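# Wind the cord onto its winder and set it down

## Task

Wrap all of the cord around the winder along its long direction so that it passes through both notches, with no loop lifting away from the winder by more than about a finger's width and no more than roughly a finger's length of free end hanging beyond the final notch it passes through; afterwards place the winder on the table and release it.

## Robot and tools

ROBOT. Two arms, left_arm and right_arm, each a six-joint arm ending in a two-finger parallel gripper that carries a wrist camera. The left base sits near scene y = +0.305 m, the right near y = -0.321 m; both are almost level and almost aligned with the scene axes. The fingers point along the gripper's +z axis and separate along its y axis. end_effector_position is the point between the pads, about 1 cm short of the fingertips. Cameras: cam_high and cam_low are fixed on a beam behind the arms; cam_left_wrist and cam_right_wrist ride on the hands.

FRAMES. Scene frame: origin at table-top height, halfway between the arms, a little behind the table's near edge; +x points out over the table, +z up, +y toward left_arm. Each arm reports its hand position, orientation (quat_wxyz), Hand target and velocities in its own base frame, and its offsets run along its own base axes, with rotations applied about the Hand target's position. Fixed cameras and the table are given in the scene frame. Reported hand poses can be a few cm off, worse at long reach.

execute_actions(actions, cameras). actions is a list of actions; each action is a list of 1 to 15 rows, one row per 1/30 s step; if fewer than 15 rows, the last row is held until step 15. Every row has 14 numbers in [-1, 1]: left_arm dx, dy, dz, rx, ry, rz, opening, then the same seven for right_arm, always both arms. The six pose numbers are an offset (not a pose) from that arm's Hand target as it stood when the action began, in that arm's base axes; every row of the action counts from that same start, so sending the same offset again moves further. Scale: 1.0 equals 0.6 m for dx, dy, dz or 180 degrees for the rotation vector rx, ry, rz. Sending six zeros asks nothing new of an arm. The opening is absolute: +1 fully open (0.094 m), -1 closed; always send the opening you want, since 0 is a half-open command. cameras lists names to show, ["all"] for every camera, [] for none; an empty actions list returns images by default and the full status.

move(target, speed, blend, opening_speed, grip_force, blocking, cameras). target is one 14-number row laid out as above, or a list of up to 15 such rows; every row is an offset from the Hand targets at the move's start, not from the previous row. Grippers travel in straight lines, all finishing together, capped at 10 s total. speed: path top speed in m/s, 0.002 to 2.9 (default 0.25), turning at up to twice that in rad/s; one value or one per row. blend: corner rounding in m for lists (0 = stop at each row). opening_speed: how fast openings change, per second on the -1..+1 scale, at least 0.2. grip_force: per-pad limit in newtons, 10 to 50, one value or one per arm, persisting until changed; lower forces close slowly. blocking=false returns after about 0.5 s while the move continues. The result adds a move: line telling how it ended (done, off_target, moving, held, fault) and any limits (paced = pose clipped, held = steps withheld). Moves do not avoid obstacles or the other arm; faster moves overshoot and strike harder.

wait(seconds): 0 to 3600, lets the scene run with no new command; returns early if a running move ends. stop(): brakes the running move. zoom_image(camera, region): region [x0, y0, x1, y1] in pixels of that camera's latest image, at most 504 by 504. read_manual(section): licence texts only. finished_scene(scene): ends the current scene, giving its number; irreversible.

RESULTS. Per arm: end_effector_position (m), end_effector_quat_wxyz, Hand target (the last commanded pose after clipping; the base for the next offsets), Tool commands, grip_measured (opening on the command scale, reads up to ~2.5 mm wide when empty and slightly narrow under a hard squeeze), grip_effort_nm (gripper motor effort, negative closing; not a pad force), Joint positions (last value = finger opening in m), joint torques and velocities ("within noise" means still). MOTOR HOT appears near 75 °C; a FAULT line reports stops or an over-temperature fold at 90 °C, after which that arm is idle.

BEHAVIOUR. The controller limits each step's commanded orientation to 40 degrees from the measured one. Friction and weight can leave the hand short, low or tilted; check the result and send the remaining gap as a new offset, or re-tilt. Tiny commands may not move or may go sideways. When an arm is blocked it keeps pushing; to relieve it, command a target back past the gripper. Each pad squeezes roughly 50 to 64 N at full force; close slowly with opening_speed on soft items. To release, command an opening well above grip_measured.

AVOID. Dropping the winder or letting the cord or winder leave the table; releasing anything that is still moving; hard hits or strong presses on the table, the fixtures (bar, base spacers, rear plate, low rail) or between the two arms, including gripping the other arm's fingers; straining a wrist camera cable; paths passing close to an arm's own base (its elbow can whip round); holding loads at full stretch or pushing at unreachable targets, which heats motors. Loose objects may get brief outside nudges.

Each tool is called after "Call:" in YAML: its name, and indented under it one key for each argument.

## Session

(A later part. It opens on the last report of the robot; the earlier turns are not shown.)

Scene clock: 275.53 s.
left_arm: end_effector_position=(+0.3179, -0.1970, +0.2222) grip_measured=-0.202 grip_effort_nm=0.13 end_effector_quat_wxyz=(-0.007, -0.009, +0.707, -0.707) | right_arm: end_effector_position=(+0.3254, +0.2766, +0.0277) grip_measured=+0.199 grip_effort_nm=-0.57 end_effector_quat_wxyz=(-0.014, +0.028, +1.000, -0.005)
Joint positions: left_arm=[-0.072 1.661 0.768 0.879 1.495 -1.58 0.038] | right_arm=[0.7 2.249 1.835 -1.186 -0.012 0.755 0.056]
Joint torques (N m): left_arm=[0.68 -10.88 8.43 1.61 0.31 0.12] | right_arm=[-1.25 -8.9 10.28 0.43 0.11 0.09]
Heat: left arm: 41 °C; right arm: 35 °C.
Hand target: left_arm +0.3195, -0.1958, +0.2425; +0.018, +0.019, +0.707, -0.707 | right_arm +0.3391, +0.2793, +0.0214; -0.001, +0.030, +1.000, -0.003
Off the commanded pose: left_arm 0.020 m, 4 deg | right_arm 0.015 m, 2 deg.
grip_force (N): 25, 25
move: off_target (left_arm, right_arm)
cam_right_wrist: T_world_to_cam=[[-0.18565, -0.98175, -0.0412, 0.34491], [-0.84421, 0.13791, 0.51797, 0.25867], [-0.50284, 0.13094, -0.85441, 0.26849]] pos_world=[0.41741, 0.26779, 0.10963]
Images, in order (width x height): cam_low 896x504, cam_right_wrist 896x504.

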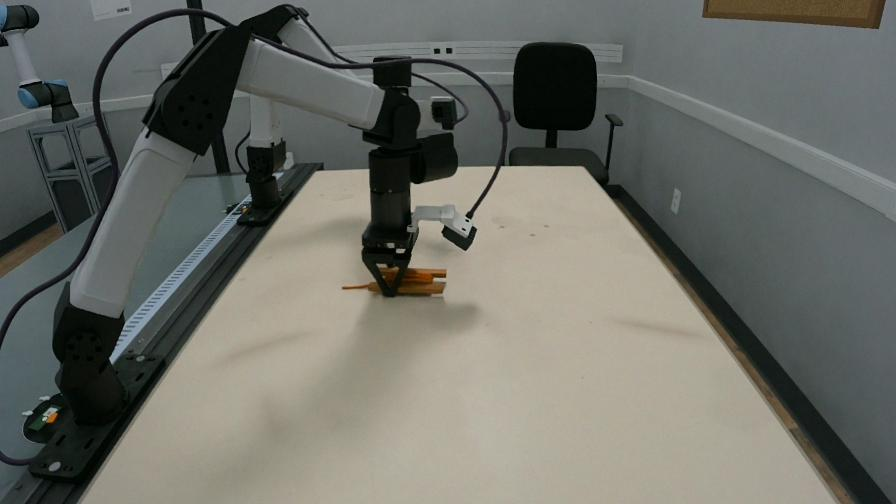

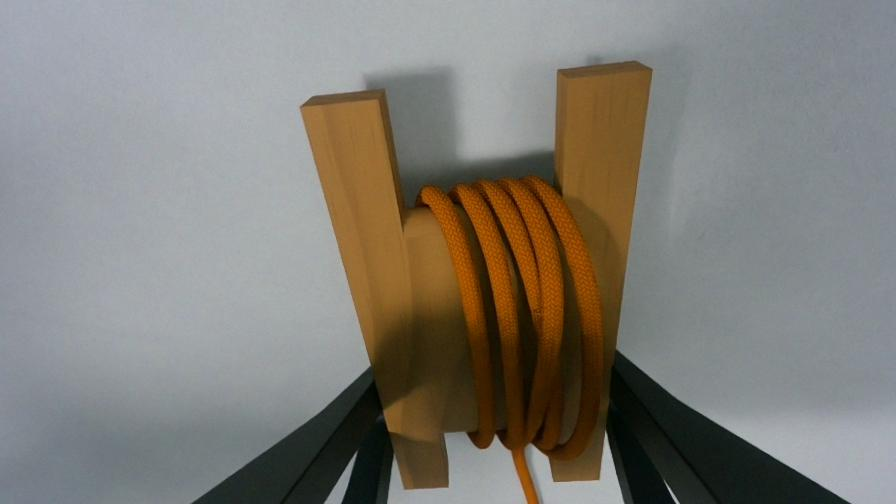

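Call:
move:
  target:
    - [0,0,0,0,0,0,-0.2,0,0,-0.008,0,0,0,0]
    - [0,0,0,0,0,0,-0.2,0,0,-0.008,0,0,0,0.55]
    - [0,0,0,0,0,0,-0.2,-0.06,0,0.13,0,0,0,0.55]
  speed: [0.03,0.1,0.15]
  cameras: ["cam_right_wrist","cam_low"]

Call:
zoom_image:
  camera: "cam_low"
  region: [330, 250, 480, 310]

Scene clock: 278.40 s.
left_arm: end_effector_position=(+0.3179, -0.1970, +0.2221) grip_measured=-0.202 grip_effort_nm=0.13 end_effector_quat_wxyz=(-0.007, -0.009, +0.707, -0.707) | right_arm: end_effector_position=(+0.2961, +0.2762, +0.0783) grip_measured=+0.548 grip_effort_nm=0.08 end_effector_quat_wxyz=(-0.026, +0.026, +0.999, -0.017)
Joint positions: left_arm=[-0.072 1.661 0.768 0.878 1.495 -1.579 0.038] | right_arm=[0.746 2.165 1.9 -1.367 -0.011 0.798 0.073]
Joint torques (N m): left_arm=[0.68 -10.93 8.1 1.72 0.3 0.09] | right_arm=[-0.34 -14.27 11.07 0.04 0.09 0.23]
Heat: left arm: 42 °C; right arm: 36 °C.
Hand target: left_arm +0.3189, -0.1958, +0.2422; +0.018, +0.019, +0.706, -0.708 (not the last commanded pose) | right_arm +0.3031, +0.2793, +0.0994; -0.001, +0.030, +1.000, -0.003
Off the commanded pose: left_arm 0.020 m, 4 deg | right_arm 0.022 m, 3 deg.
grip_force (N): 25, 25
move: off_target (right_arm); target 2's new opening was sent with right_arm's hand 0.016 m and 1 deg from that target
cam_right_wrist: T_world_to_cam=[[-0.18318, -0.98298, -0.01357, 0.33865], [-0.83233, 0.14774, 0.53423, 0.20023], [-0.52313, 0.10915, -0.84523, 0.3083]] pos_world=[0.38997, 0.26966, 0.15821]
Images, in order (width x height): cam_low 896x504, cam_right_wrist 896x504.

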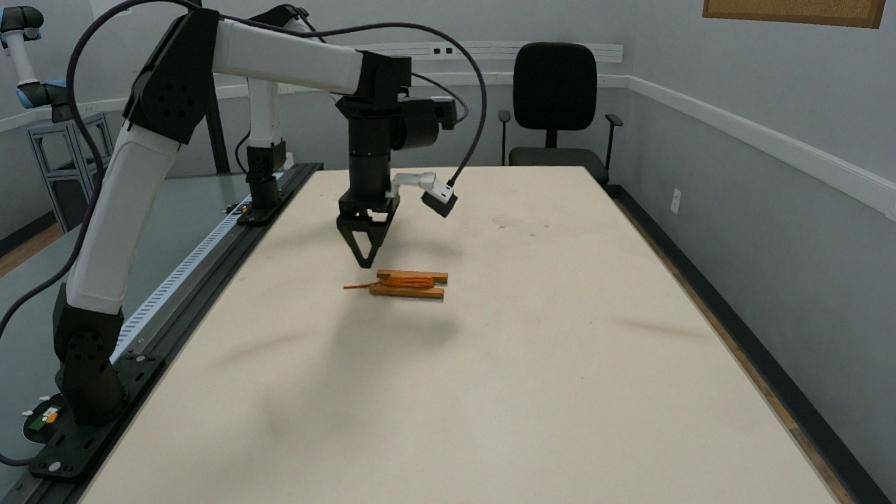

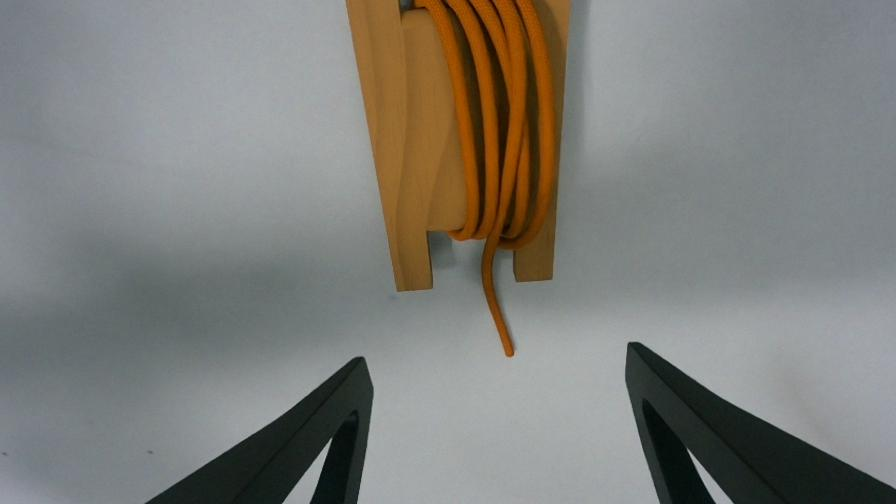

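Scaled by 3.360 from the camera's image (finer frame: 1280x720).

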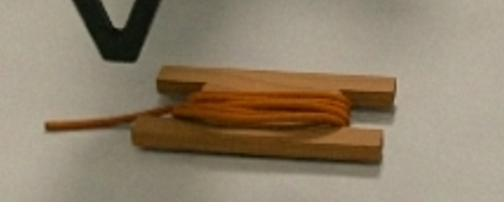

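Call:
finished_scene:
  scene: 1

The scene is finished: the task was done.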